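# Eight arms sort coloured parcels into matching trays

## Task

Place every parcel inside the tray whose colour matches it, lying flat on that tray's bottom surface.

## Robot and tools

SETUP. Eight identical i2rt Big YAM arms, arm1 to arm8, each with six joints, a two-finger gripper and a wrist camera (armN_cam_wrist). Eight fixed room cameras, cam_arm1 to cam_arm8, are not mounted on any robot. Each foot (base_link) faces along its own +x. Approximate foot positions in metres (x, y, z): arm1 (-2.151, -0.606, 0.766), arm2 (-0.854, -0.623, 0.797), arm3 (0.435, -0.612, 0.752), arm4 (1.688, -0.612, 0.754), arm5 (2.165, 0.644, 0.790), arm6 (0.850, 0.628, 0.817), arm7 (-0.424, 0.615, 0.799), arm8 (-1.661, 0.655, 0.757). Arms 1 to 4 stand along y about -0.6, arms 5 to 8 along y about +0.6. The table tops beneath them are at z = 0.720. A hand reaches about 1.0 m from its joint1 axis.

FRAME. Every pose is in one shared scene frame: origin on the floor, +z up, metres. The hand point lies between the finger pads, roughly 1 cm short of the tips. The fingers point along the hand's +z axis and spread along its y axis. Quaternions are written w, x, y, z. Printed hand positions may be slightly wrong, more so at long reach; hand_target is where the hand would be at the joint targets the drive currently holds.

JOINTS (absolute radians, with done-tolerance): joint1_rad -2.879..2.879 (±0.045), turns the arm about its foot, positive counter-clockwise from above, 0 points along the foot's +x. joint2_rad 0..3.141 (±0.14), shoulder; 0 has the upper arm pointing back and level, increasing lifts it up then forward. joint3_rad 0..3.019 (±0.09), elbow; 0 is fully folded, increasing opens it. joint4_rad -1.692..1.57 (±0.055), hand pitch, positive tips fingers up. joint5_rad -1.57..1.57 (±0.03), sideways swing, positive toward the arm's right. joint6_rad -2.094..2.094 (±0.035), hand roll, positive clockwise viewed from behind. gripper_m 0..0.093 (±0.003), absolute fingertip gap in metres.

TOOL move. Takes one optional object per robot (keys arm1..arm8) plus optional cameras. Each robot object may contain: joints, a dict of absolute joint targets by the names above; target, a single list of seven numbers [x, y, z, qw, qx, qy, qz], an absolute hand pose in the scene frame, reached by a straight-line path starting at the current hand_target; speed, the path's peak speed in m/s, 0.002 to 0.5, default 0.25, allowed only together with target (rotation is capped at twice that value in rad/s). When target is given, joints may contain only gripper_m. Robots left out get nothing new but may still push toward earlier targets. All motions in one call begin together; all hand paths finish together, paced by the slowest one. A path lasts between 0.5 and 10 s and stops short if it would need longer; one action lasts at most 15 s. Each control step clamps the commanded pose to within 100 mm and 20 degrees of the measured hand, and the inverse kinematics favours position over orientation, so expect centimetre-level misses, drift off the path and overshoot of speed, particularly with a near-straight arm. Joint motions run at differing speeds, so a joints-only move may swing the hand widely. Paths ignore obstacles and other arms. A call with no robot entries simply reports state. Unknown keys make a call invalid; out-of-range values get it refused, and a refusal (or a stop during a call) cancels the remaining move, wait and finished_scene calls in that reply.

cameras: list of names, or "all"; omitted or null gives all, [] gives none.

TOOL wait: seconds from 0 to 10, plus optional cameras; commands nothing and returns state and images.

TOOL zoom_image: camera name and region [x0, y0, x1, y1] in pixels of that camera's latest image (672x504, origin top-left), at most 504 by 504; only cameras in the newest images can be zoomed.

TOOL finished_scene: scene, the current scene number. Irreversible; call it only when all parcels rest flat in their matching trays without being held. Its reply describes the next task.

READING RESULTS. Per robot: joint_positions, Joint velocities (rad/s, gripper in m/s; may say "within noise"), joint torques (arm joints only, include gravity, offset and noisy; joints 3 and 4 wrap at ±28 N m), hand and hand_target poses. The move line lists each robot given a motion as done or its worst status. joint_status / hand_status words: off_target (stopped away from goal, possibly still pushing); time_out (the arm now holds a target near where it stood and keeps pushing; on_its_own lists unfinished joints; send the reported position to relax it); not_followed, with "joint command not followed" or "pose unreachable", meaning a self/inter-arm collision check blocked it (the gripper part still runs, and the arm may retry until given new targets). "held at" in on_its_own is a target, not a reading. Robots under "as last shown" were not commanded and repeat old values. The pictures line gives image order; images may lag the state slightly. Cameras whose calibration changed are listed.

GRIPPING. On a rigid part at full force, gripper_m reads up to 0.005 below its width; closed on nothing it reads 0 to 0.002. Commanding about 0.005 below the first-contact reading gives full force (50 to 64 N per pad, varying by unit); soft items crush more the lower the target. Release with a target clearly above the reading.

AVOID. Arms touching or pressing each other (no state line reports it; the collision check may be late and ignores fingers, housings and wrist cameras). Knocking anything out of the work area. Dropping or releasing moving parcels, slamming, hard pushes. Long holds, stretched poses or pushing at unreachable goals overheat motors: MOTOR HOT appears near 85 °C, and at 100 °C the arm goes limp for 30 s or more (OVER-TEMPERATURE FAULT, keys read limit_stop_at_motor_heat; resend targets afterwards). Loose objects can be nudged by outside pushes occasionally. The simulation keeps running while you compose replies, holding the last command.

Each tool is called after "Emit:" by a JSON object that holds its "method" and its "body", one argument or row to a line.

## Session

Emit:
{"method": "move", "body": {

}}

Scene clock: 0.00 s.
Joint torques (N m): no reading
Heat: arm1: hottest joint1_rad 32 °C; arm2: hottest joint2_rad 29 °C; arm3: hottest joint1_rad 31 °C; arm4: hottest gripper 32 °C; arm5: hottest joint6_rad 30 °C; arm6: hottest joint2_rad 30 °C; arm7: hottest joint5_rad 29 °C; arm8: hottest joint1_rad 31 °C.
Joint velocities: within noise
arm1.joint_positions: joint1_rad=-0.028 joint2_rad=+0.521 joint3_rad=+1.431 joint4_rad=-1.508 joint5_rad=+0.032 joint6_rad=-0.133 gripper_m=+0.09396
arm1.joint_status: not commanded
arm1.hand: x=-2.0073 y=-0.6778 z=+1.3083 quat_wxyz=(-0.446, -0.145, -0.870, +0.152) (m; scene frame)
arm1.hand_target: x=-2.0101 y=-0.6764 z=+1.3161 quat_wxyz=(-0.454, -0.145, -0.865, +0.155) (m; scene frame)
arm1.hand_status: not commanded
arm2.joint_positions: joint1_rad=+0.020 joint2_rad=+0.528 joint3_rad=+1.425 joint4_rad=-1.340 joint5_rad=+0.175 joint6_rad=+0.036 gripper_m=+0.09396
arm2.joint_status: not commanded
arm2.hand: x=-0.9859 y=-0.4872 z=+1.3715 quat_wxyz=(-0.230, +0.778, -0.324, -0.487) (m; scene frame)
arm2.hand_target: x=-0.9833 y=-0.4891 z=+1.3817 quat_wxyz=(-0.232, +0.772, -0.322, -0.497) (m; scene frame)
arm2.hand_status: not commanded
arm3.joint_positions: joint1_rad=+0.084 joint2_rad=+0.623 joint3_rad=+1.443 joint4_rad=-1.225 joint5_rad=+0.214 joint6_rad=-0.288 gripper_m=+0.09396
arm3.joint_status: not commanded
arm3.hand: x=+0.2458 y=-0.4641 z=+1.3420 quat_wxyz=(-0.302, +0.818, -0.155, -0.465) (m; scene frame)
arm3.hand_target: x=+0.2487 y=-0.4659 z=+1.3553 quat_wxyz=(-0.306, +0.809, -0.155, -0.477) (m; scene frame)
arm3.hand_status: not commanded
arm4.joint_positions: joint1_rad=+0.299 joint2_rad=+0.615 joint3_rad=+1.406 joint4_rad=-1.263 joint5_rad=-0.166 joint6_rad=-0.115 gripper_m=+0.09396
arm4.joint_status: not commanded
arm4.hand: x=+1.7423 y=-0.3720 z=+1.3161 quat_wxyz=(-0.394, +0.570, -0.636, -0.340) (m; scene frame)
arm4.hand_target: x=+1.7413 y=-0.3753 z=+1.3284 quat_wxyz=(-0.404, +0.566, -0.630, -0.346) (m; scene frame)
arm4.hand_status: not commanded
arm5.joint_positions: joint1_rad=-0.422 joint2_rad=+0.625 joint3_rad=+1.427 joint4_rad=-1.371 joint5_rad=+0.120 joint6_rad=-0.097 gripper_m=+0.09396
arm5.joint_status: not commanded
arm5.hand: x=+2.0004 y=+0.7998 z=+1.3402 quat_wxyz=(-0.234, +0.830, -0.279, -0.422) (m; scene frame)
arm5.hand_target: x=+2.0022 y=+0.7982 z=+1.3527 quat_wxyz=(-0.238, +0.823, -0.277, -0.434) (m; scene frame)
arm5.hand_status: not commanded
arm6.joint_positions: joint1_rad=+0.075 joint2_rad=+0.549 joint3_rad=+1.411 joint4_rad=-1.315 joint5_rad=-0.143 joint6_rad=+0.201 gripper_m=+0.09396
arm6.joint_status: not commanded
arm6.hand: x=+1.0364 y=+0.5443 z=+1.3862 quat_wxyz=(-0.531, -0.272, -0.802, +0.030) (m; scene frame)
arm6.hand_target: x=+1.0336 y=+0.5460 z=+1.3993 quat_wxyz=(-0.544, -0.268, -0.794, +0.033) (m; scene frame)
arm6.hand_status: not commanded
arm7.joint_positions: joint1_rad=-0.146 joint2_rad=+0.496 joint3_rad=+1.379 joint4_rad=-1.460 joint5_rad=-0.022 joint6_rad=+0.046 gripper_m=+0.09396
arm7.joint_status: not commanded
arm7.hand: x=-0.3012 y=+0.4957 z=+1.3304 quat_wxyz=(-0.447, -0.351, -0.807, +0.162) (m; scene frame)
arm7.hand_target: x=-0.3031 y=+0.4977 z=+1.3404 quat_wxyz=(-0.457, -0.348, -0.801, +0.166) (m; scene frame)
arm7.hand_status: not commanded
arm8.joint_positions: joint1_rad=-0.237 joint2_rad=+0.447 joint3_rad=+1.428 joint4_rad=-1.458 joint5_rad=-0.190 joint6_rad=-0.420 gripper_m=+0.09396
arm8.joint_status: not commanded
arm8.hand: x=-1.7428 y=+0.5401 z=+1.3190 quat_wxyz=(-0.160, -0.687, -0.503, +0.499) (m; scene frame)
arm8.hand_target: x=-1.7406 y=+0.5420 z=+1.3271 quat_wxyz=(-0.161, -0.682, -0.500, +0.508) (m; scene frame)
arm8.hand_status: not commanded
pictures: arm1_cam_wrist, arm2_cam_wrist, arm3_cam_wrist, arm4_cam_wrist, arm5_cam_wrist, arm6_cam_wrist, arm7_cam_wrist, arm8_cam_wrist, cam_arm1, cam_arm2, cam_arm3, cam_arm4, cam_arm5, cam_arm6, cam_arm7, cam_arm8

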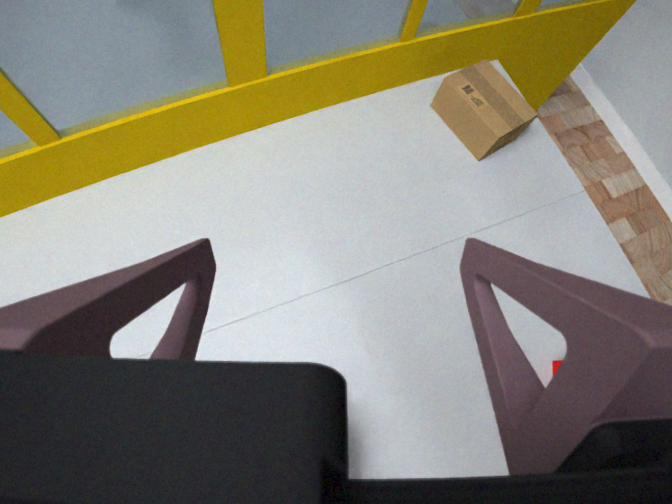

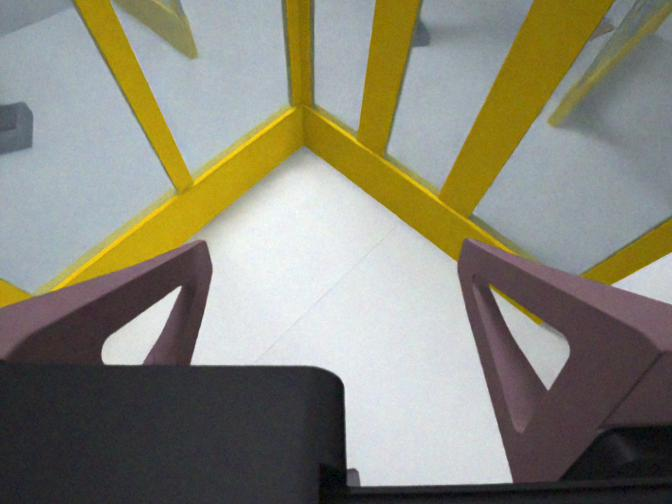

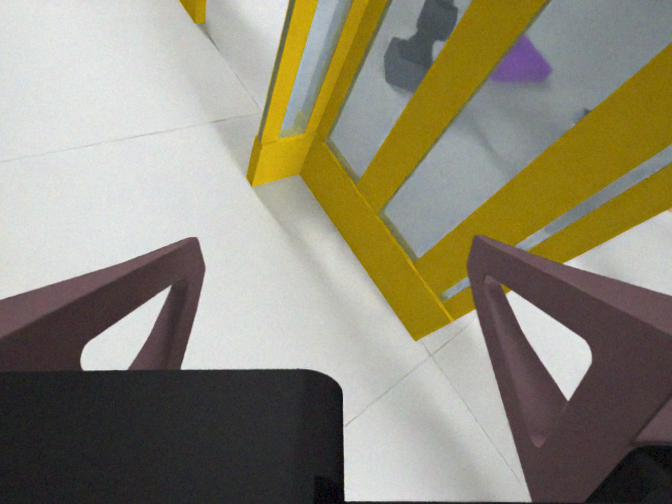

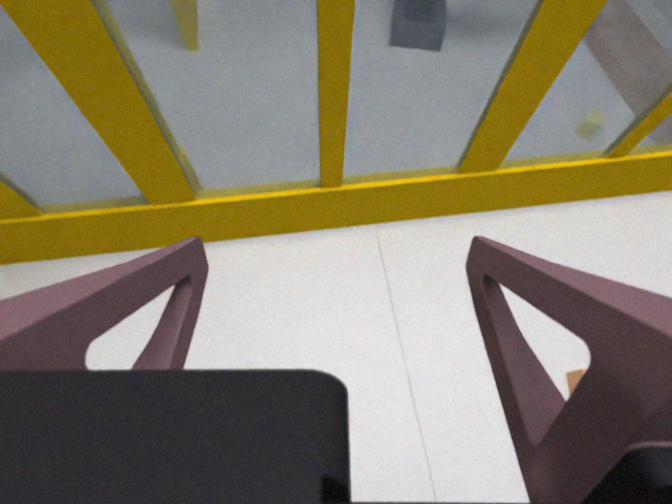

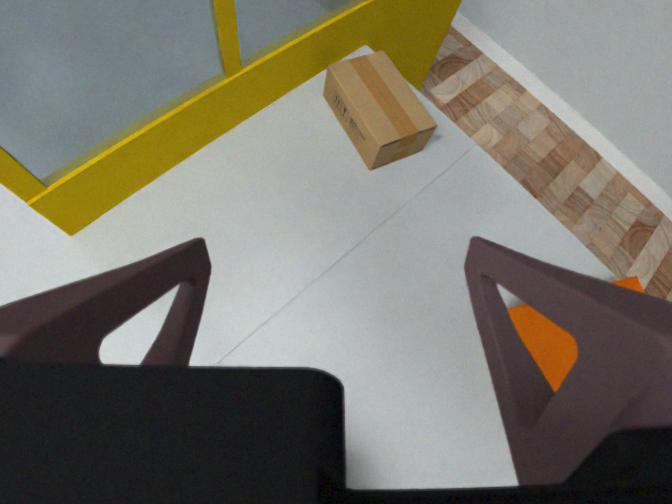

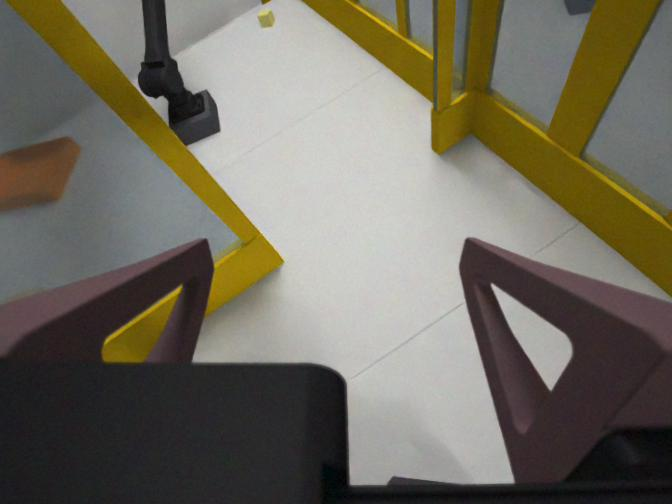

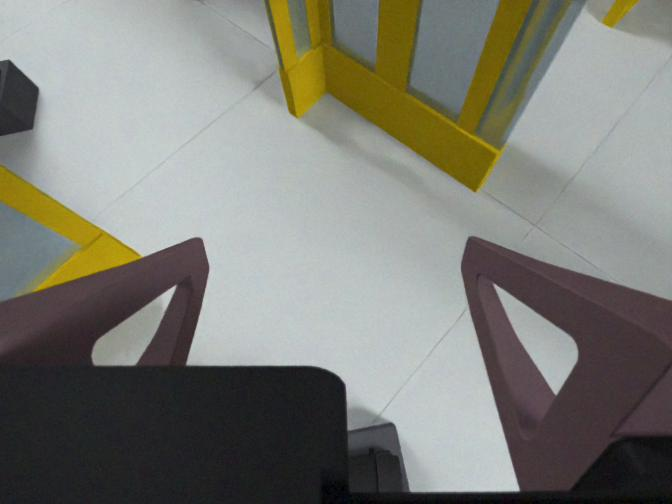

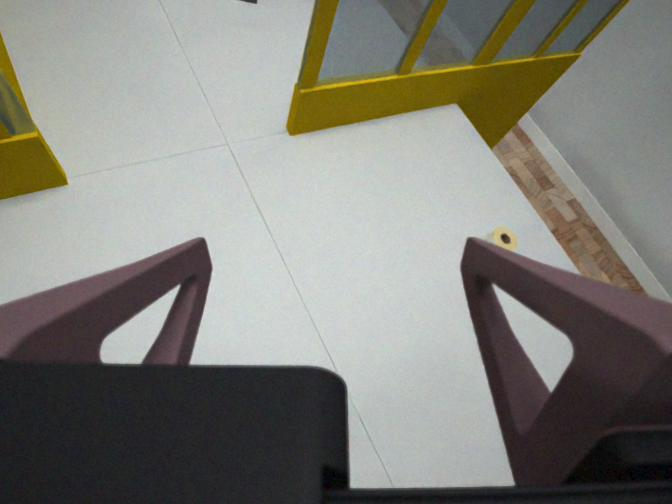

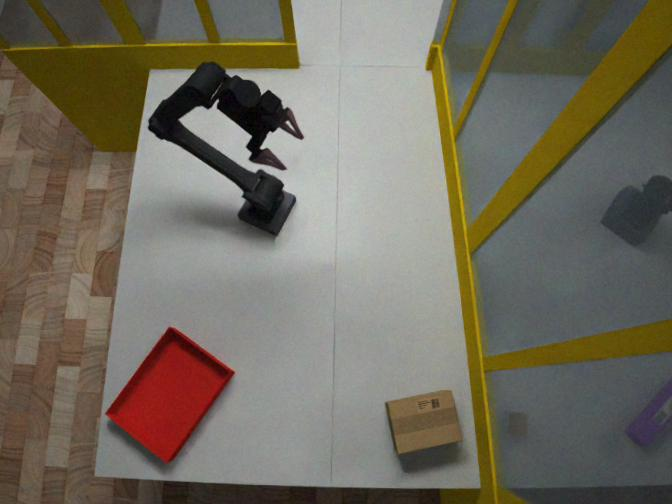

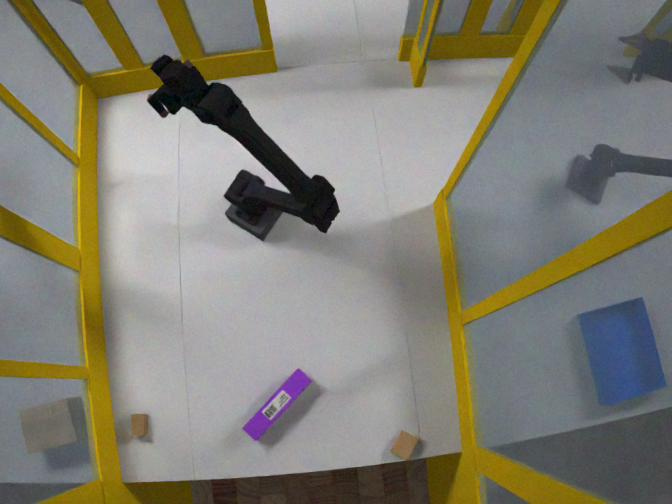

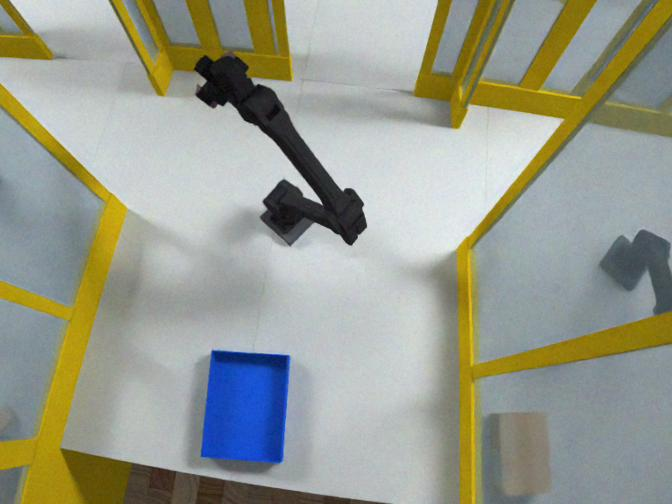

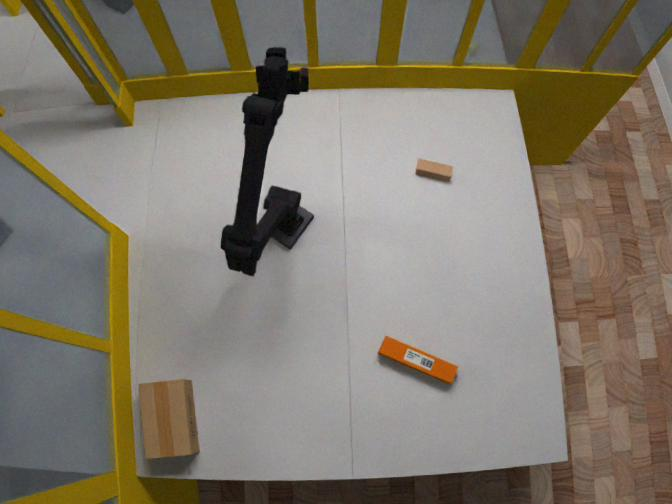

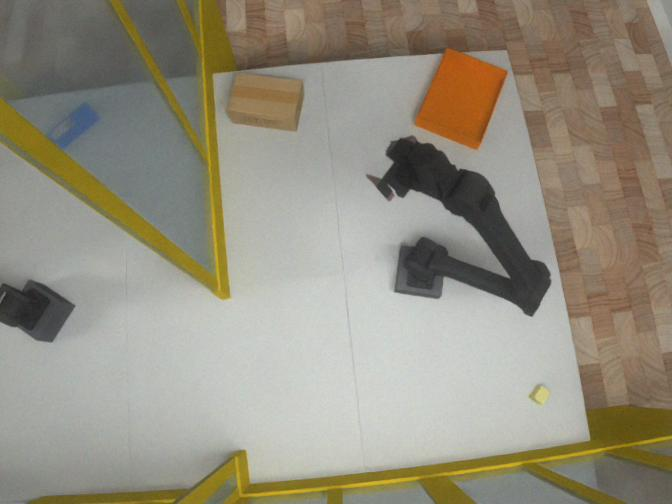

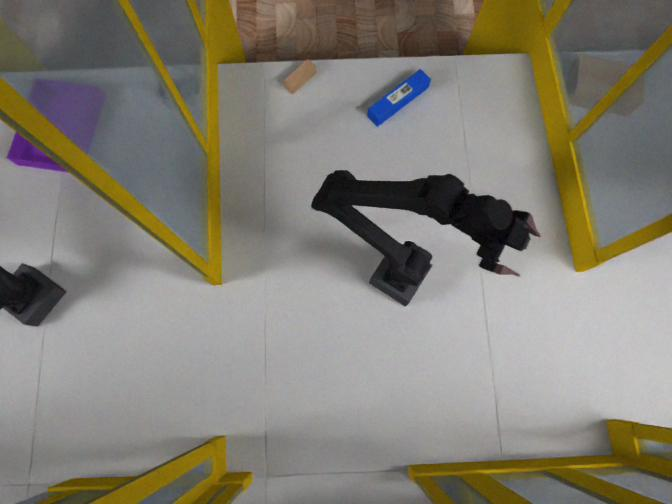

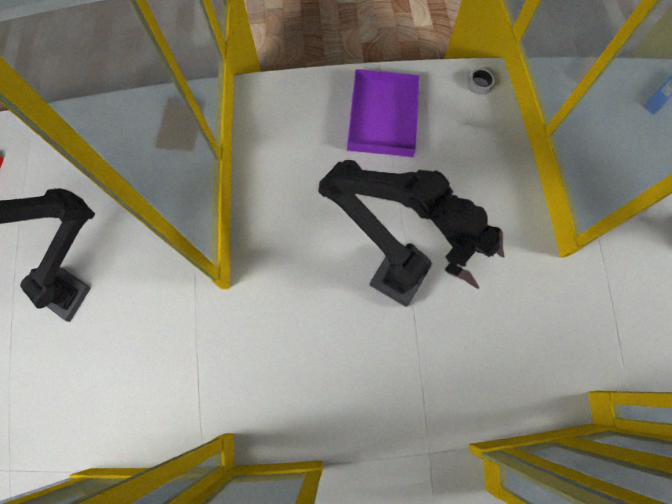

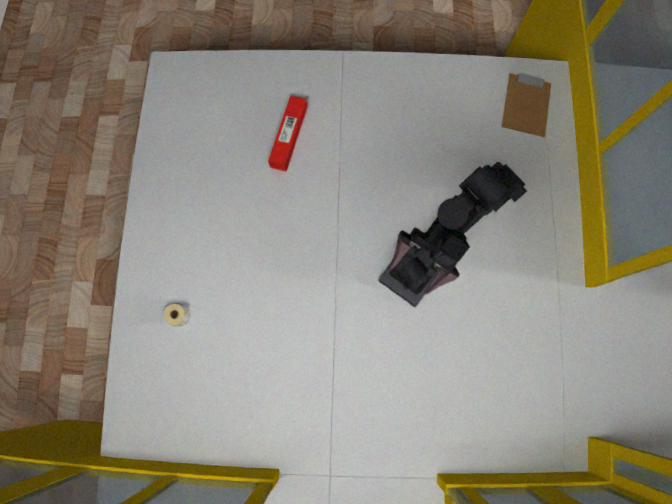

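Emit:
{"method": "zoom_image", "body": {
  "camera": "cam_arm8",
  "region": [220, 70, 360, 190]
}}

Emit:
{"method": "zoom_image", "body": {
  "camera": "cam_arm2",
  "region": [210, 345, 350, 465]
}}

Emit:
{"method": "zoom_image", "body": {
  "camera": "cam_arm6",
  "region": [330, 40, 470, 160]
}}

Emit:
{"method": "zoom_image", "body": {
  "camera": "cam_arm4",
  "region": [350, 300, 490, 420]
}}

Scaled by 3.600.

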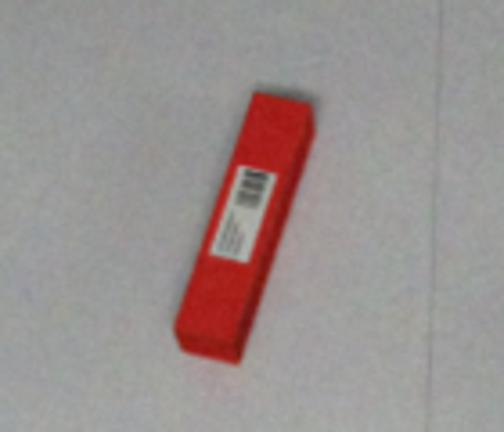

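Scaled by 3.600.

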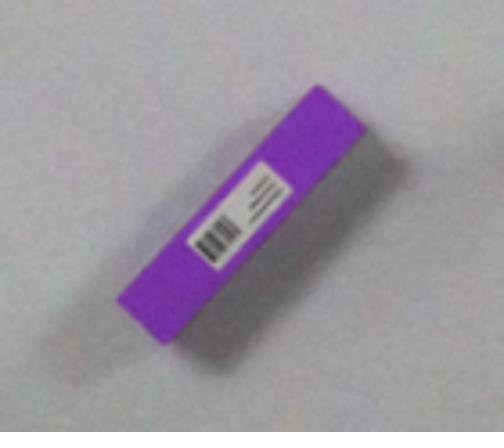

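Scaled by 3.600.

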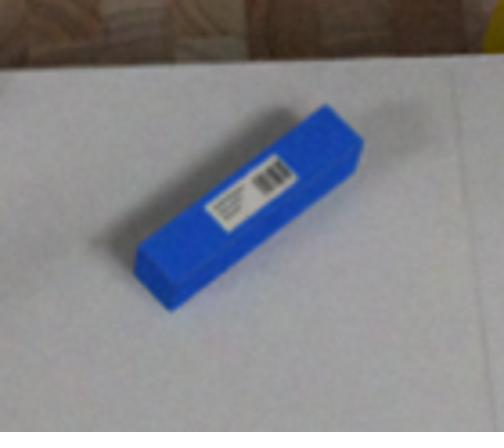

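Scaled by 3.600.

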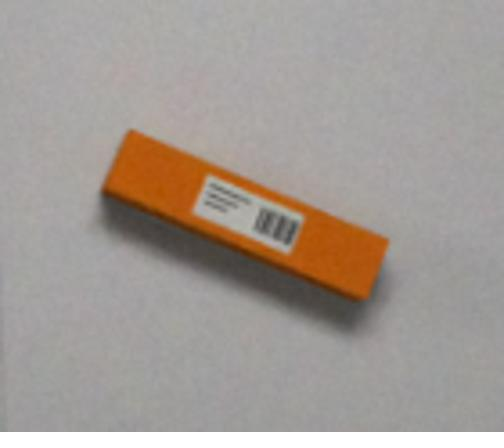

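Emit:
{"method": "move", "body": {
  "arm8": {"joints":{"joint1_rad":-1.831,"joint5_rad":0,"joint6_rad":0}},
  "arm2": {"joints":{"joint1_rad":2.246,"joint5_rad":0,"joint6_rad":0}},
  "arm6": {"joints":{"joint1_rad":2.119,"joint5_rad":0,"joint6_rad":0}},
  "arm4": {"joints":{"joint1_rad":-1.824,"joint5_rad":0,"joint6_rad":0}},
  "arm1": {"joints":{"joint1_rad":1.433,"joint5_rad":0,"joint6_rad":0}},
  "arm7": {"joints":{"joint1_rad":-1.056,"joint5_rad":0,"joint6_rad":0}},
  "arm3": {"joints":{"joint1_rad":-1.22,"joint5_rad":0,"joint6_rad":0}},
  "arm5": {"joints":{"joint1_rad":0.677,"joint5_rad":0,"joint6_rad":0}},
  "cameras": []
}}

Emit:
{"method": "move", "body": {
  "arm8": {"target":[-2.08,1.147,1.0,0,0.6326,-0.7744,0]},
  "arm2": {"target":[-0.844,-1.277,1.0,0,0.9361,0.3518,0]},
  "arm6": {"target":[0.903,1.376,1.0,0,0.3272,-0.9449,0]},
  "arm4": {"target":[2.136,-1.147,1.0,0,0.2198,0.9755,0]},
  "cameras": ["arm8_cam_wrist","arm2_cam_wrist","arm6_cam_wrist","arm4_cam_wrist"]
}}

Scene clock: 113.93 s.
Joint torques (N m): arm1=[2.26 3.96 7.95 1.72 0.02 0.08] | arm2=[0.73 3.72 8.13 2.19 -0.08 -0.2] | arm3=[-1.61 0.91 9.89 1.69 -0.25 0.13] | arm4=[-1.44 2.37 10.8 1.96 -0.06 0.11] | arm5=[-0.32 3.02 7.45 1.85 -0.22 0.03] | arm6=[0.03 3.66 9.13 1.73 0.1 -0.17] | arm7=[-1.03 2.26 9.78 1.47 0.03 0.03] | arm8=[1.2 6.18 8.54 1.42 -0.03 0.03]
Heat: arm1: hottest joint1_rad 31 °C; arm2: hottest joint3_rad 33 °C; arm3: hottest joint1_rad 30 °C; arm4: hottest joint3_rad 40 °C; arm5: hottest joint3_rad 34 °C; arm6: hottest joint3_rad 31 °C; arm7: hottest joint3_rad 38 °C; arm8: hottest joint1_rad 30 °C.
move: arm1 done; arm2 done; arm3 done; arm4 done; arm5 done; arm6 done; arm7 done; arm8 done
Joint velocities: within noise
arm1.joint_positions: joint1_rad=+1.420 joint2_rad=+0.521 joint3_rad=+1.431 joint4_rad=-1.508 joint5_rad=+0.001 joint6_rad=-0.008 gripper_m=+0.09398
arm1.joint_status: all done
arm1.hand: x=-2.0629 y=-0.4624 z=+1.3058 quat_wxyz=(-0.411, +0.428, -0.775, -0.217) (m; scene frame)
arm1.hand_target: x=-2.0666 y=-0.4637 z=+1.3137 quat_wxyz=(-0.416, +0.428, -0.770, -0.226) (m; scene frame)
arm1.hand_status: not commanded
arm2.joint_positions: joint1_rad=+2.239 joint2_rad=+0.528 joint3_rad=+1.425 joint4_rad=-1.340 joint5_rad=+0.002 joint6_rad=+0.014 gripper_m=+0.09398
arm2.joint_status: all done
arm2.hand: x=-0.8533 y=-0.8132 z=+1.3700 quat_wxyz=(+0.381, +0.600, +0.596, -0.374) (m; scene frame)
arm2.hand_target: x=-0.8517 y=-0.8100 z=+1.3802 quat_wxyz=(+0.388, +0.589, +0.597, -0.382) (m; scene frame)
arm2.hand_status: not commanded
arm3.joint_positions: joint1_rad=-1.207 joint2_rad=+0.623 joint3_rad=+1.443 joint4_rad=-1.225 joint5_rad=+0.004 joint6_rad=-0.016 gripper_m=+0.09398
arm3.joint_status: all done
arm3.hand: x=+0.4918 y=-0.3822 z=+1.3423 quat_wxyz=(-0.441, +0.517, -0.653, -0.334) (m; scene frame)
arm3.hand_target: x=+0.4933 y=-0.3862 z=+1.3557 quat_wxyz=(-0.450, +0.503, -0.653, -0.344) (m; scene frame)
arm3.hand_status: not commanded
arm4.joint_positions: joint1_rad=-1.808 joint2_rad=+0.615 joint3_rad=+1.406 joint4_rad=-1.263 joint5_rad=+0.000 joint6_rad=-0.007 gripper_m=+0.09398
arm4.joint_status: all done
arm4.hand: x=+1.8509 y=-0.7870 z=+1.3178 quat_wxyz=(-0.471, -0.347, -0.779, +0.224) (m; scene frame)
arm4.hand_target: x=+1.8458 y=-0.7867 z=+1.3301 quat_wxyz=(-0.481, -0.354, -0.768, +0.231) (m; scene frame)
arm4.hand_status: not commanded
arm5.joint_positions: joint1_rad=+0.670 joint2_rad=+0.625 joint3_rad=+1.427 joint4_rad=-1.371 joint5_rad=+0.001 joint6_rad=-0.010 gripper_m=+0.09397
arm5.joint_status: all done
arm5.hand: x=+1.9538 y=+0.5510 z=+1.3379 quat_wxyz=(+0.092, +0.859, +0.183, -0.468) (m; scene frame)
arm5.hand_target: x=+1.9567 y=+0.5502 z=+1.3504 quat_wxyz=(+0.099, +0.853, +0.181, -0.480) (m; scene frame)
arm5.hand_status: not commanded
arm6.joint_positions: joint1_rad=+2.110 joint2_rad=+0.549 joint3_rad=+1.411 joint4_rad=-1.315 joint5_rad=-0.002 joint6_rad=+0.007 gripper_m=+0.09398
arm6.joint_status: all done
arm6.hand: x=+0.8667 y=+0.8318 z=+1.3855 quat_wxyz=(-0.388, +0.574, -0.624, -0.362) (m; scene frame)
arm6.hand_target: x=+0.8649 y=+0.8287 z=+1.3986 quat_wxyz=(-0.397, +0.573, -0.614, -0.371) (m; scene frame)
arm6.hand_status: not commanded
arm7.joint_positions: joint1_rad=-1.047 joint2_rad=+0.496 joint3_rad=+1.379 joint4_rad=-1.460 joint5_rad=-0.002 joint6_rad=+0.009 gripper_m=+0.09397
arm7.joint_status: all done
arm7.hand: x=-0.4431 y=+0.4449 z=+1.3303 quat_wxyz=(-0.318, -0.659, -0.583, +0.353) (m; scene frame)
arm7.hand_target: x=-0.4447 y=+0.4478 z=+1.3403 quat_wxyz=(-0.321, -0.655, -0.578, +0.365) (m; scene frame)
arm7.hand_status: not commanded
arm8.joint_positions: joint1_rad=-1.824 joint2_rad=+0.447 joint3_rad=+1.428 joint4_rad=-1.458 joint5_rad=-0.002 joint6_rad=-0.008 gripper_m=+0.09398
arm8.joint_status: all done
arm8.hand: x=-1.7529 y=+0.7624 z=+1.3173 quat_wxyz=(+0.217, -0.778, +0.352, +0.472) (m; scene frame)
arm8.hand_target: x=-1.7500 y=+0.7611 z=+1.3255 quat_wxyz=(+0.222, -0.770, +0.356, +0.480) (m; scene frame)
arm8.hand_status: not commanded
pictures: none
No camera images: "cameras" was empty.

Scene clock: 117.83 s.
Joint torques (N m): arm1=[2.02 4.37 8.08 1.72 0.03 0.06] | arm2=[-0.15 -23.59 12.21 0.02 -0.07 0.09] | arm3=[-1.67 0.97 9.89 1.68 -0.26 0.12] | arm4=[0.97 -18.84 15.2 -0.06 -0.02 -0.03] | arm5=[-0.32 2.84 7.57 1.88 -0.14 0.05] | arm6=[-1.32 -19.66 13.16 -0.09 0.03 -0.01] | arm7=[-1.08 2.32 9.8 1.46 0.04 0.04] | arm8=[1.2 -20.54 14.13 -0.55 -0.13 0.04]
Heat: arm1: hottest joint1_rad 31 °C; arm2: hottest joint3_rad 34 °C; arm3: hottest joint1_rad 30 °C; arm4: hottest joint3_rad 41 °C; arm5: hottest joint3_rad 34 °C; arm6: hottest joint3_rad 31 °C; arm7: hottest joint3_rad 38 °C; arm8: hottest joint1_rad 30 °C.
move: arm2 off_target; arm4 off_target; arm6 off_target; arm8 off_target
Joint velocities: within noise
arm1, arm3, arm5, arm7: as last shown
arm2.joint_positions: joint1_rad=+2.252 joint2_rad=+2.091 joint3_rad=+2.115 joint4_rad=-1.626 joint5_rad=+0.003 joint6_rad=+0.853 gripper_m=+0.09398
arm2.joint_status: not commanded
arm2.hand: x=-0.8416 y=-1.2662 z=+0.9854 quat_wxyz=(-0.016, +0.932, +0.361, +0.004) (m; scene frame)
arm2.hand_target: x=-0.8440 y=-1.2762 z=+1.0000 quat_wxyz=(+0.001, +0.936, +0.352, +0.000) (m; scene frame)
arm2.hand_status: off_target (0.018 m and 2.2 deg from the pose sent, 0.593 m and 79.1 deg at the start)
arm4.joint_positions: joint1_rad=-1.850 joint2_rad=+2.180 joint3_rad=+2.372 joint4_rad=-1.684 joint5_rad=-0.018 joint6_rad=-0.428 gripper_m=+0.09398
arm4.joint_status: not commanded
arm4.hand: x=+2.1213 y=-1.1460 z=+0.9840 quat_wxyz=(-0.032, -0.232, -0.972, +0.023) (m; scene frame)
arm4.hand_target: x=+2.1349 y=-1.1458 z=+0.9995 quat_wxyz=(-0.046, -0.220, -0.974, +0.036) (m; scene frame)
arm4.hand_status: off_target (0.022 m and 4.8 deg from the pose sent, 0.559 m and 66.5 deg at the start; a joint's target at an end of its range on 34 of 117 steps)
arm6.joint_positions: joint1_rad=+2.128 joint2_rad=+2.412 joint3_rad=+2.608 joint4_rad=-1.698 joint5_rad=+0.002 joint6_rad=+0.825 gripper_m=+0.09398
arm6.joint_status: not commanded
arm6.hand: x=+0.8959 y=+1.3677 z=+0.9781 quat_wxyz=(-0.014, +0.336, -0.941, -0.031) (m; scene frame)
arm6.hand_target: x=+0.9029 y=+1.3742 z=+0.9997 quat_wxyz=(-0.023, +0.327, -0.943, -0.053) (m; scene frame)
arm6.hand_status: off_target (0.025 m and 4.0 deg from the pose sent, 0.668 m and 77.9 deg at the start; a joint's target at an end of its range on 28 of 117 steps)
arm7.hand_target: x=-0.4447 y=+0.4478 z=+1.3403 quat_wxyz=(-0.322, -0.655, -0.578, +0.365) (m; scene frame)
arm8.joint_positions: joint1_rad=-1.822 joint2_rad=+2.048 joint3_rad=+2.150 joint4_rad=-1.671 joint5_rad=+0.004 joint6_rad=+0.899 gripper_m=+0.09398
arm8.joint_status: not commanded
arm8.hand: x=-2.0766 y=+1.1376 z=+0.9857 quat_wxyz=(+0.002, -0.638, +0.770, +0.001) (m; scene frame)
arm8.hand_target: x=-2.0794 y=+1.1463 z=+0.9997 quat_wxyz=(+0.000, -0.633, +0.774, +0.017) (m; scene frame)
arm8.hand_status: off_target (0.017 m and 0.9 deg from the pose sent, 0.596 m and 80.1 deg at the start; a joint's target at an end of its range on 28 of 117 steps)
pictures: arm2_cam_wrist, arm4_cam_wrist, arm6_cam_wrist, arm8_cam_wrist
camera_calibration:
arm2_cam_wrist: T_world_to_cam=[[-0.669527, 0.741766, 0.0389532, 0.336168], [0.610317, 0.519474, 0.598047, 0.586478], [0.423376, 0.424182, -0.800514, 1.80284], [0, 0, 0, 1]] pos_world=[-0.896141, -1.31875, 1.07936]
arm4_cam_wrist: T_world_to_cam=[[-0.440556, -0.896684, 0.0432313, -0.138184], [-0.756363, 0.396691, 0.520145, 1.552], [-0.483555, 0.196454, -0.852983, 2.21516], [0, 0, 0, 1]] pos_world=[2.18415, -1.17475, 1.08821]
arm6_cam_wrist: T_world_to_cam=[[0.638726, -0.768324, -0.0413165, 0.517561], [-0.635332, -0.556933, 0.534957, 0.813477], [-0.434031, -0.315441, -0.843868, 1.76994], [0, 0, 0, 1]] pos_world=[0.954458, 1.40902, 1.07981]
arm8_cam_wrist: T_world_to_cam=[[0.981709, -0.190154, -0.00945603, 2.26524], [-0.148282, -0.7948, 0.588477, 0.0204468], [-0.119417, -0.576311, -0.808458, 1.32507], [0, 0, 0, 1]] pos_world=[-2.06254, 1.21065, 1.08065]

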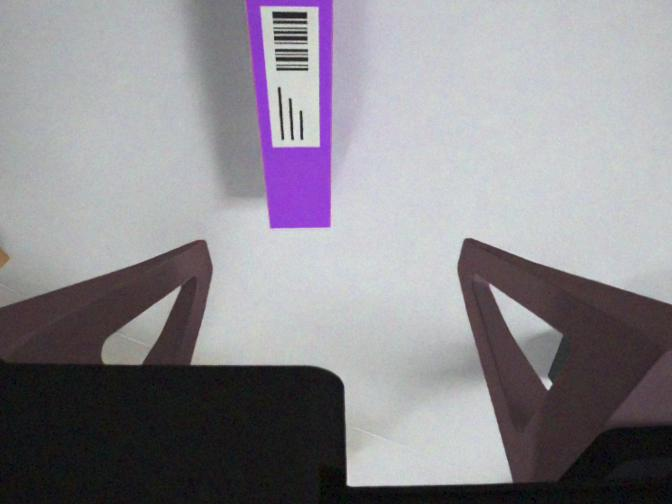

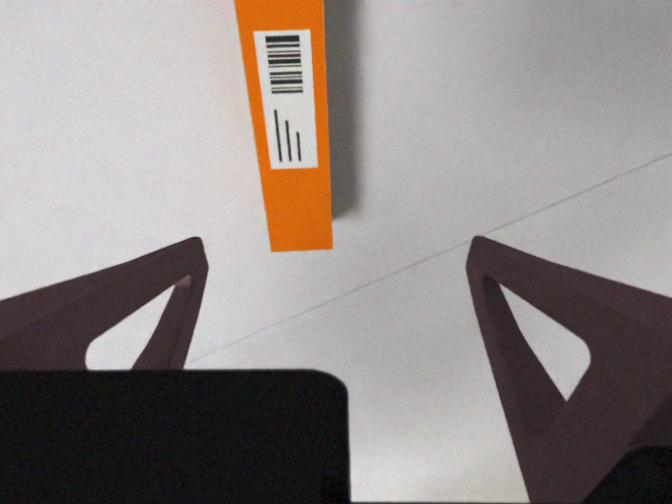

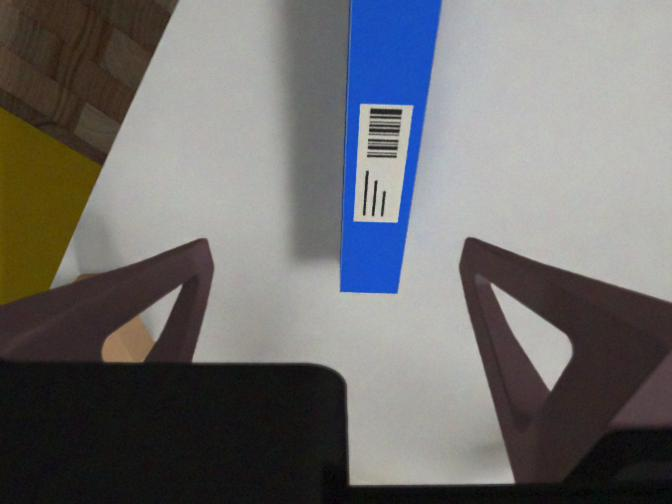

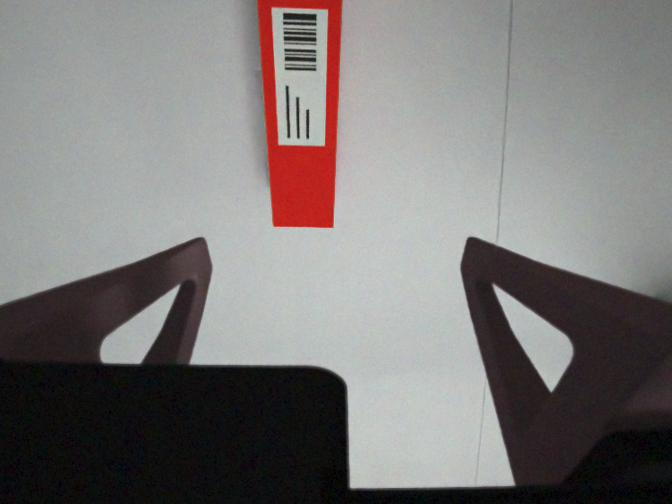

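Emit:
{"method": "move", "body": {
  "arm8": {"target":[-2.111,1.161,0.90,0,0.6326,-0.7744,0]},
  "arm2": {"target":[-0.831,-1.299,0.90,0,0.9361,0.3518,0]},
  "arm6": {"target":[0.891,1.323,0.90,0,0.3272,-0.9449,0]},
  "arm4": {"target":[2.153,-1.1325,0.90,0,0.2198,0.9755,0]},
  "cameras": ["arm8_cam_wrist","arm2_cam_wrist","arm6_cam_wrist","arm4_cam_wrist"]
}}

Scene clock: 156.37 s.
Joint torques (N m): arm1=[2.43 4.54 7.95 1.72 0.04 0.08] | arm2=[0.62 -25.88 8.96 0.87 -0.06 0.09] | arm3=[-1.67 0.91 9.92 1.72 -0.26 0.12] | arm4=[0.44 -19.49 11.07 0.59 -0.1 0.11] | arm5=[-0.5 2.96 7.43 1.84 -0.21 0.03] | arm6=[-0.32 -20.72 8.87 0.43 0.06 0] | arm7=[-1.08 2.32 9.76 1.47 0.02 0.03] | arm8=[2.26 -21.71 11.29 0.08 -0.13 0.04]
Heat: arm1: hottest joint1_rad 31 °C; arm2: hottest joint3_rad 41 °C; arm3: hottest joint1_rad 30 °C; arm4: hottest joint3_rad 50 °C; arm5: hottest joint3_rad 34 °C; arm6: hottest joint3_rad 38 °C; arm7: hottest joint3_rad 39 °C; arm8: hottest joint2_rad 36 °C.
move: arm2 done; arm4 done; arm6 off_target; arm8 done
Joint velocities: within noise
arm1, arm3, arm5, arm7: as last shown
arm2.joint_positions: joint1_rad=+2.262 joint2_rad=+2.196 joint3_rad=+2.050 joint4_rad=-1.451 joint5_rad=+0.003 joint6_rad=+0.872 gripper_m=+0.09398
arm2.joint_status: not commanded
arm2.hand: x=-0.8349 y=-1.2926 z=+0.8928 quat_wxyz=(-0.014, +0.934, +0.357, +0.003) (m; scene frame)
arm2.hand_target: x=-0.8310 y=-1.2989 z=+0.9002 quat_wxyz=(+0.000, +0.936, +0.352, +0.000) (m; scene frame)
arm2.hand_status: done (0.010 m and 1.7 deg from the pose sent, 0.092 m and 2.2 deg at the start)
arm4.joint_positions: joint1_rad=-1.810 joint2_rad=+2.253 joint3_rad=+2.294 joint4_rad=-1.618 joint5_rad=-0.016 joint6_rad=-0.413 gripper_m=+0.09398
arm4.joint_status: not commanded
arm4.hand: x=+2.1448 y=-1.1331 z=+0.9050 quat_wxyz=(+0.002, -0.220, -0.975, -0.002) (m; scene frame)
arm4.hand_target: x=+2.1529 y=-1.1323 z=+0.9000 quat_wxyz=(+0.000, -0.220, -0.976, +0.000) (m; scene frame)
arm4.hand_status: done (0.010 m and 0.3 deg from the pose sent, 0.091 m and 4.8 deg at the start)
arm6.joint_positions: joint1_rad=+2.128 joint2_rad=+2.295 joint3_rad=+2.131 joint4_rad=-1.453 joint5_rad=+0.001 joint6_rad=+0.837 gripper_m=+0.09398
arm6.joint_status: not commanded
arm6.hand: x=+0.8925 y=+1.3159 z=+0.8781 quat_wxyz=(+0.009, +0.330, -0.944, +0.022) (m; scene frame)
arm6.hand_target: x=+0.8910 y=+1.3226 z=+0.9001 quat_wxyz=(+0.000, +0.327, -0.945, +0.000) (m; scene frame)
arm6.hand_status: off_target (0.023 m and 2.7 deg from the pose sent, 0.090 m and 4.0 deg at the start)
arm8.joint_positions: joint1_rad=-1.815 joint2_rad=+2.175 joint3_rad=+2.129 joint4_rad=-1.544 joint5_rad=+0.004 joint6_rad=+0.921 gripper_m=+0.09398
arm8.joint_status: not commanded
arm8.hand: x=-2.1022 y=+1.1593 z=+0.8974 quat_wxyz=(+0.002, -0.633, +0.774, -0.010) (m; scene frame)
arm8.hand_target: x=-2.1108 y=+1.1609 z=+0.9000 quat_wxyz=(+0.000, -0.633, +0.774, +0.000) (m; scene frame)
arm8.hand_status: done (0.009 m and 1.1 deg from the pose sent, 0.095 m and 0.9 deg at the start)
pictures: arm2_cam_wrist, arm4_cam_wrist, arm6_cam_wrist, arm8_cam_wrist
camera_calibration:
arm2_cam_wrist: T_world_to_cam=[[-0.662132, 0.74853, 0.0358304, 0.381581], [0.615497, 0.515935, 0.595798, 0.653235], [0.427486, 0.41655, -0.802335, 1.73225], [0, 0, 0, 1]] pos_world=[-0.889919, -1.34422, 0.986974]
arm4_cam_wrist: T_world_to_cam=[[-0.417283, -0.908731, 0.0090656, -0.145481], [-0.734553, 0.343141, 0.585394, 1.43927], [-0.535077, 0.237616, -0.810698, 2.27542], [0, 0, 0, 1]] pos_world=[2.21404, -1.16675, 1.00345]
arm6_cam_wrist: T_world_to_cam=[[0.629319, -0.776025, 0.0417349, 0.421435], [-0.637039, -0.484359, 0.599648, 0.685276], [-0.445127, -0.403957, -0.799175, 1.75491], [0, 0, 0, 1]] pos_world=[0.95249, 1.36787, 0.97397]
arm8_cam_wrist: T_world_to_cam=[[0.978945, -0.203996, 0.00723504, 2.2889], [-0.167649, -0.783292, 0.598621, 0.0226825], [-0.116449, -0.58723, -0.801, 1.27533], [0, 0, 0, 1]] pos_world=[-2.08839, 1.23361, 0.991404]

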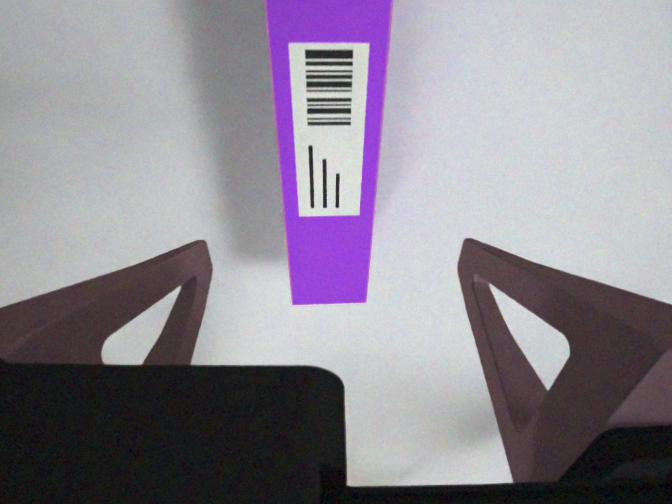

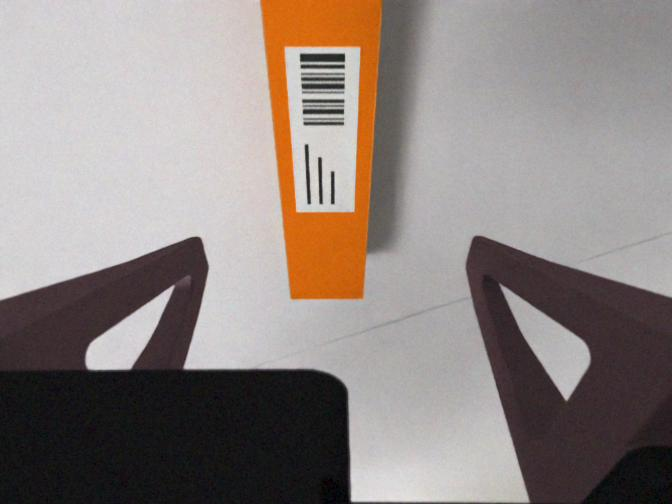

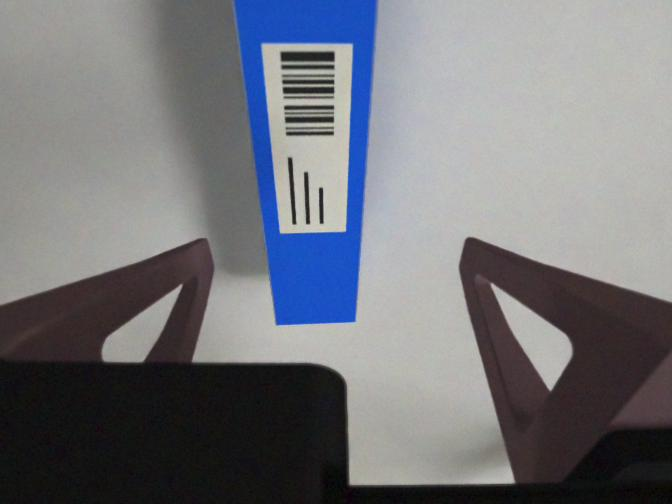

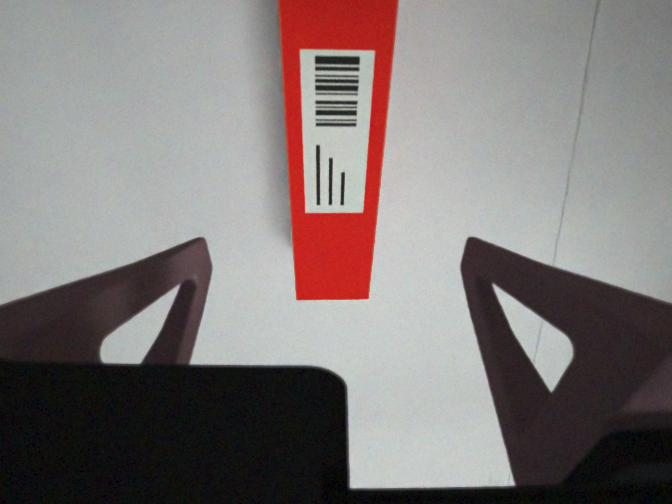

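Emit:
{"method": "move", "body": {
  "arm8": {"target":[-2.114,1.161,0.757,0,0.6326,-0.7744,0],"speed":0.15},
  "arm2": {"target":[-0.833,-1.297,0.757,0,0.9361,0.3518,0],"speed":0.15},
  "arm6": {"target":[0.882,1.335,0.768,0,0.3272,-0.9449,0],"speed":0.15},
  "arm4": {"target":[2.150,-1.136,0.755,0,0.2198,0.9755,0],"speed":0.15},
  "cameras": ["arm8_cam_wrist","arm2_cam_wrist","arm6_cam_wrist","arm4_cam_wrist"]
}}

Scene clock: 166.87 s.
Joint torques (N m): arm1=[2.02 4.37 7.95 1.69 0.03 0.06] | arm2=[0.32 -25.58 7.65 0.91 -0.05 0.06] | arm3=[-1.61 0.97 9.91 1.72 -0.26 0.12] | arm4=[0.15 -19.43 9.85 0.72 -0.09 0.09] | arm5=[-0.15 3.14 7.45 1.94 -0.19 0.02] | arm6=[0.32 -18.61 8.66 0.51 0.06 0] | arm7=[-1.14 2.32 9.74 1.43 0.02 0.03] | arm8=[3.02 -21.83 9.5 0.18 -0.11 0.03]
Heat: arm1: hottest joint1_rad 31 °C; arm2: hottest joint3_rad 39 °C; arm3: hottest joint1_rad 30 °C; arm4: hottest joint3_rad 48 °C; arm5: hottest joint3_rad 34 °C; arm6: hottest joint2_rad 38 °C; arm7: hottest joint3_rad 39 °C; arm8: hottest joint2_rad 36 °C.
move: arm2 done; arm4 off_target; arm6 off_target; arm8 off_target
Joint velocities: within noise
arm1, arm3, arm5, arm7: as last shown
arm2.joint_positions: joint1_rad=+2.262 joint2_rad=+2.303 joint3_rad=+1.877 joint4_rad=-1.154 joint5_rad=+0.003 joint6_rad=+0.872 gripper_m=+0.09398
arm2.joint_status: not commanded
arm2.hand: x=-0.8349 y=-1.2936 z=+0.7597 quat_wxyz=(-0.005, +0.934, +0.357, +0.000) (m; scene frame)
arm2.hand_target: x=-0.8330 y=-1.2969 z=+0.7570 quat_wxyz=(+0.000, +0.936, +0.352, +0.000) (m; scene frame)
arm2.hand_status: done (0.005 m and 0.8 deg from the pose sent, 0.136 m and 1.7 deg at the start)
arm4.joint_positions: joint1_rad=-1.810 joint2_rad=+2.317 joint3_rad=+2.042 joint4_rad=-1.292 joint5_rad=-0.016 joint6_rad=-0.413 gripper_m=+0.09398
arm4.joint_status: not commanded
arm4.hand: x=+2.1457 y=-1.1374 z=+0.7663 quat_wxyz=(-0.002, -0.220, -0.975, +0.001) (m; scene frame)
arm4.hand_target: x=+2.1499 y=-1.1358 z=+0.7552 quat_wxyz=(+0.000, -0.220, -0.976, +0.000) (m; scene frame)
arm4.hand_status: off_target (0.012 m and 0.2 deg from the pose sent, 0.150 m and 0.3 deg at the start)
arm6.joint_positions: joint1_rad=+2.133 joint2_rad=+2.410 joint3_rad=+2.042 joint4_rad=-1.222 joint5_rad=+0.001 joint6_rad=+0.851 gripper_m=+0.09398
arm6.joint_status: not commanded
arm6.hand: x=+0.8897 y=+1.3278 z=+0.7666 quat_wxyz=(+0.003, +0.326, -0.945, +0.009) (m; scene frame)
arm6.hand_target: x=+0.8818 y=+1.3347 z=+0.7681 quat_wxyz=(+0.000, +0.327, -0.945, +0.000) (m; scene frame)
arm6.hand_status: off_target (0.011 m and 1.1 deg from the pose sent, 0.112 m and 2.7 deg at the start)
arm8.joint_positions: joint1_rad=-1.812 joint2_rad=+2.259 joint3_rad=+1.928 joint4_rad=-1.237 joint5_rad=+0.004 joint6_rad=+0.924 gripper_m=+0.09398
arm8.joint_status: not commanded
arm8.hand: x=-2.1080 y=+1.1634 z=+0.7669 quat_wxyz=(+0.002, -0.633, +0.774, +0.001) (m; scene frame)
arm8.hand_target: x=-2.1137 y=+1.1609 z=+0.7570 quat_wxyz=(+0.000, -0.633, +0.774, +0.000) (m; scene frame)
arm8.hand_status: off_target (0.012 m and 0.2 deg from the pose sent, 0.141 m and 1.1 deg at the start)
pictures: arm2_cam_wrist, arm4_cam_wrist, arm6_cam_wrist, arm8_cam_wrist
camera_calibration:
arm2_cam_wrist: T_world_to_cam=[[-0.66215, 0.749046, 0.0220538, 0.398237], [0.615176, 0.526534, 0.586788, 0.753372], [0.427919, 0.402109, -0.80944, 1.61293], [0, 0, 0, 1]] pos_world=[-0.889967, -1.34355, 0.854717]
arm4_cam_wrist: T_world_to_cam=[[-0.417219, -0.908713, 0.0130168, -0.150872], [-0.738233, 0.34723, 0.578311, 1.54049], [-0.530038, 0.231673, -0.815713, 2.15075], [0, 0, 0, 1]] pos_world=[2.21428, -1.17027, 0.865475]
arm6_cam_wrist: T_world_to_cam=[[0.622417, -0.782378, 0.0219383, 0.46677], [-0.642531, -0.494756, 0.585124, 0.785873], [-0.446934, -0.378287, -0.810647, 1.64569], [0, 0, 0, 1]] pos_world=[0.949939, 1.37655, 0.864005]
arm8_cam_wrist: T_world_to_cam=[[0.978765, -0.204732, -0.0101592, 2.31021], [-0.159742, -0.792864, 0.58809, 0.139003], [-0.128455, -0.573979, -0.808732, 1.13773], [0, 0, 0, 1]] pos_world=[-2.0928, 1.23622, 0.861842]

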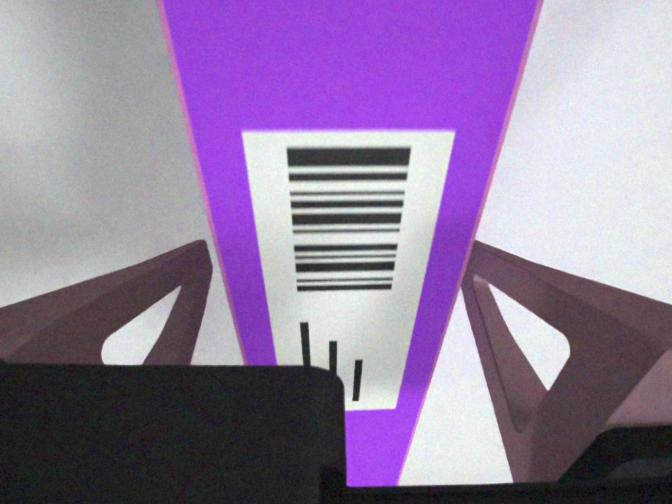

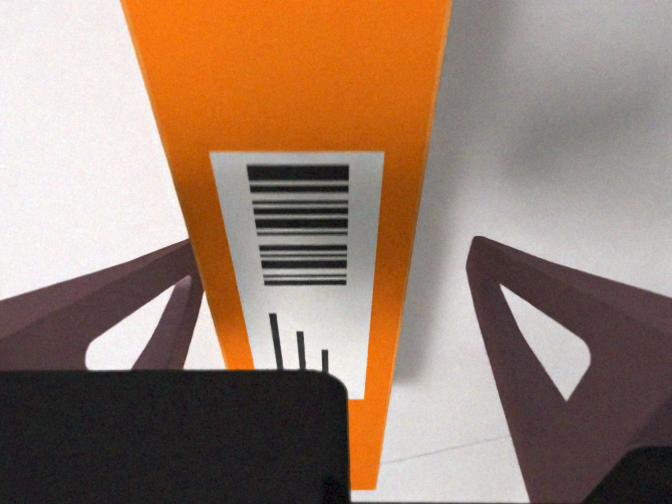

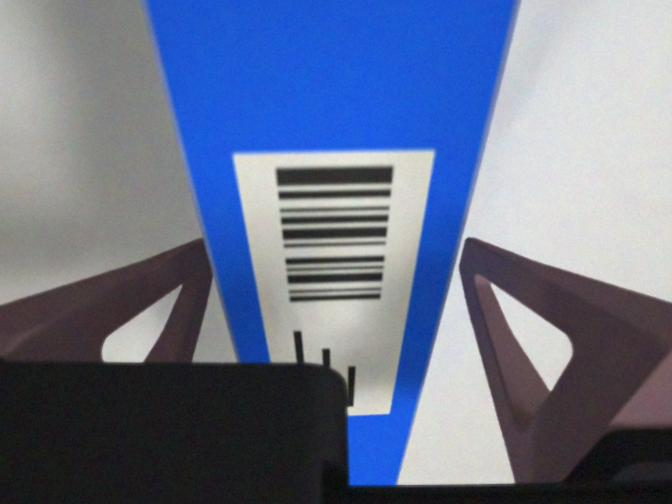

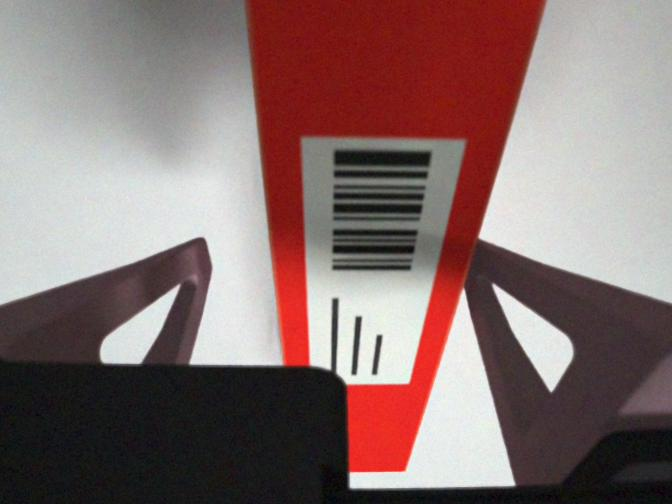

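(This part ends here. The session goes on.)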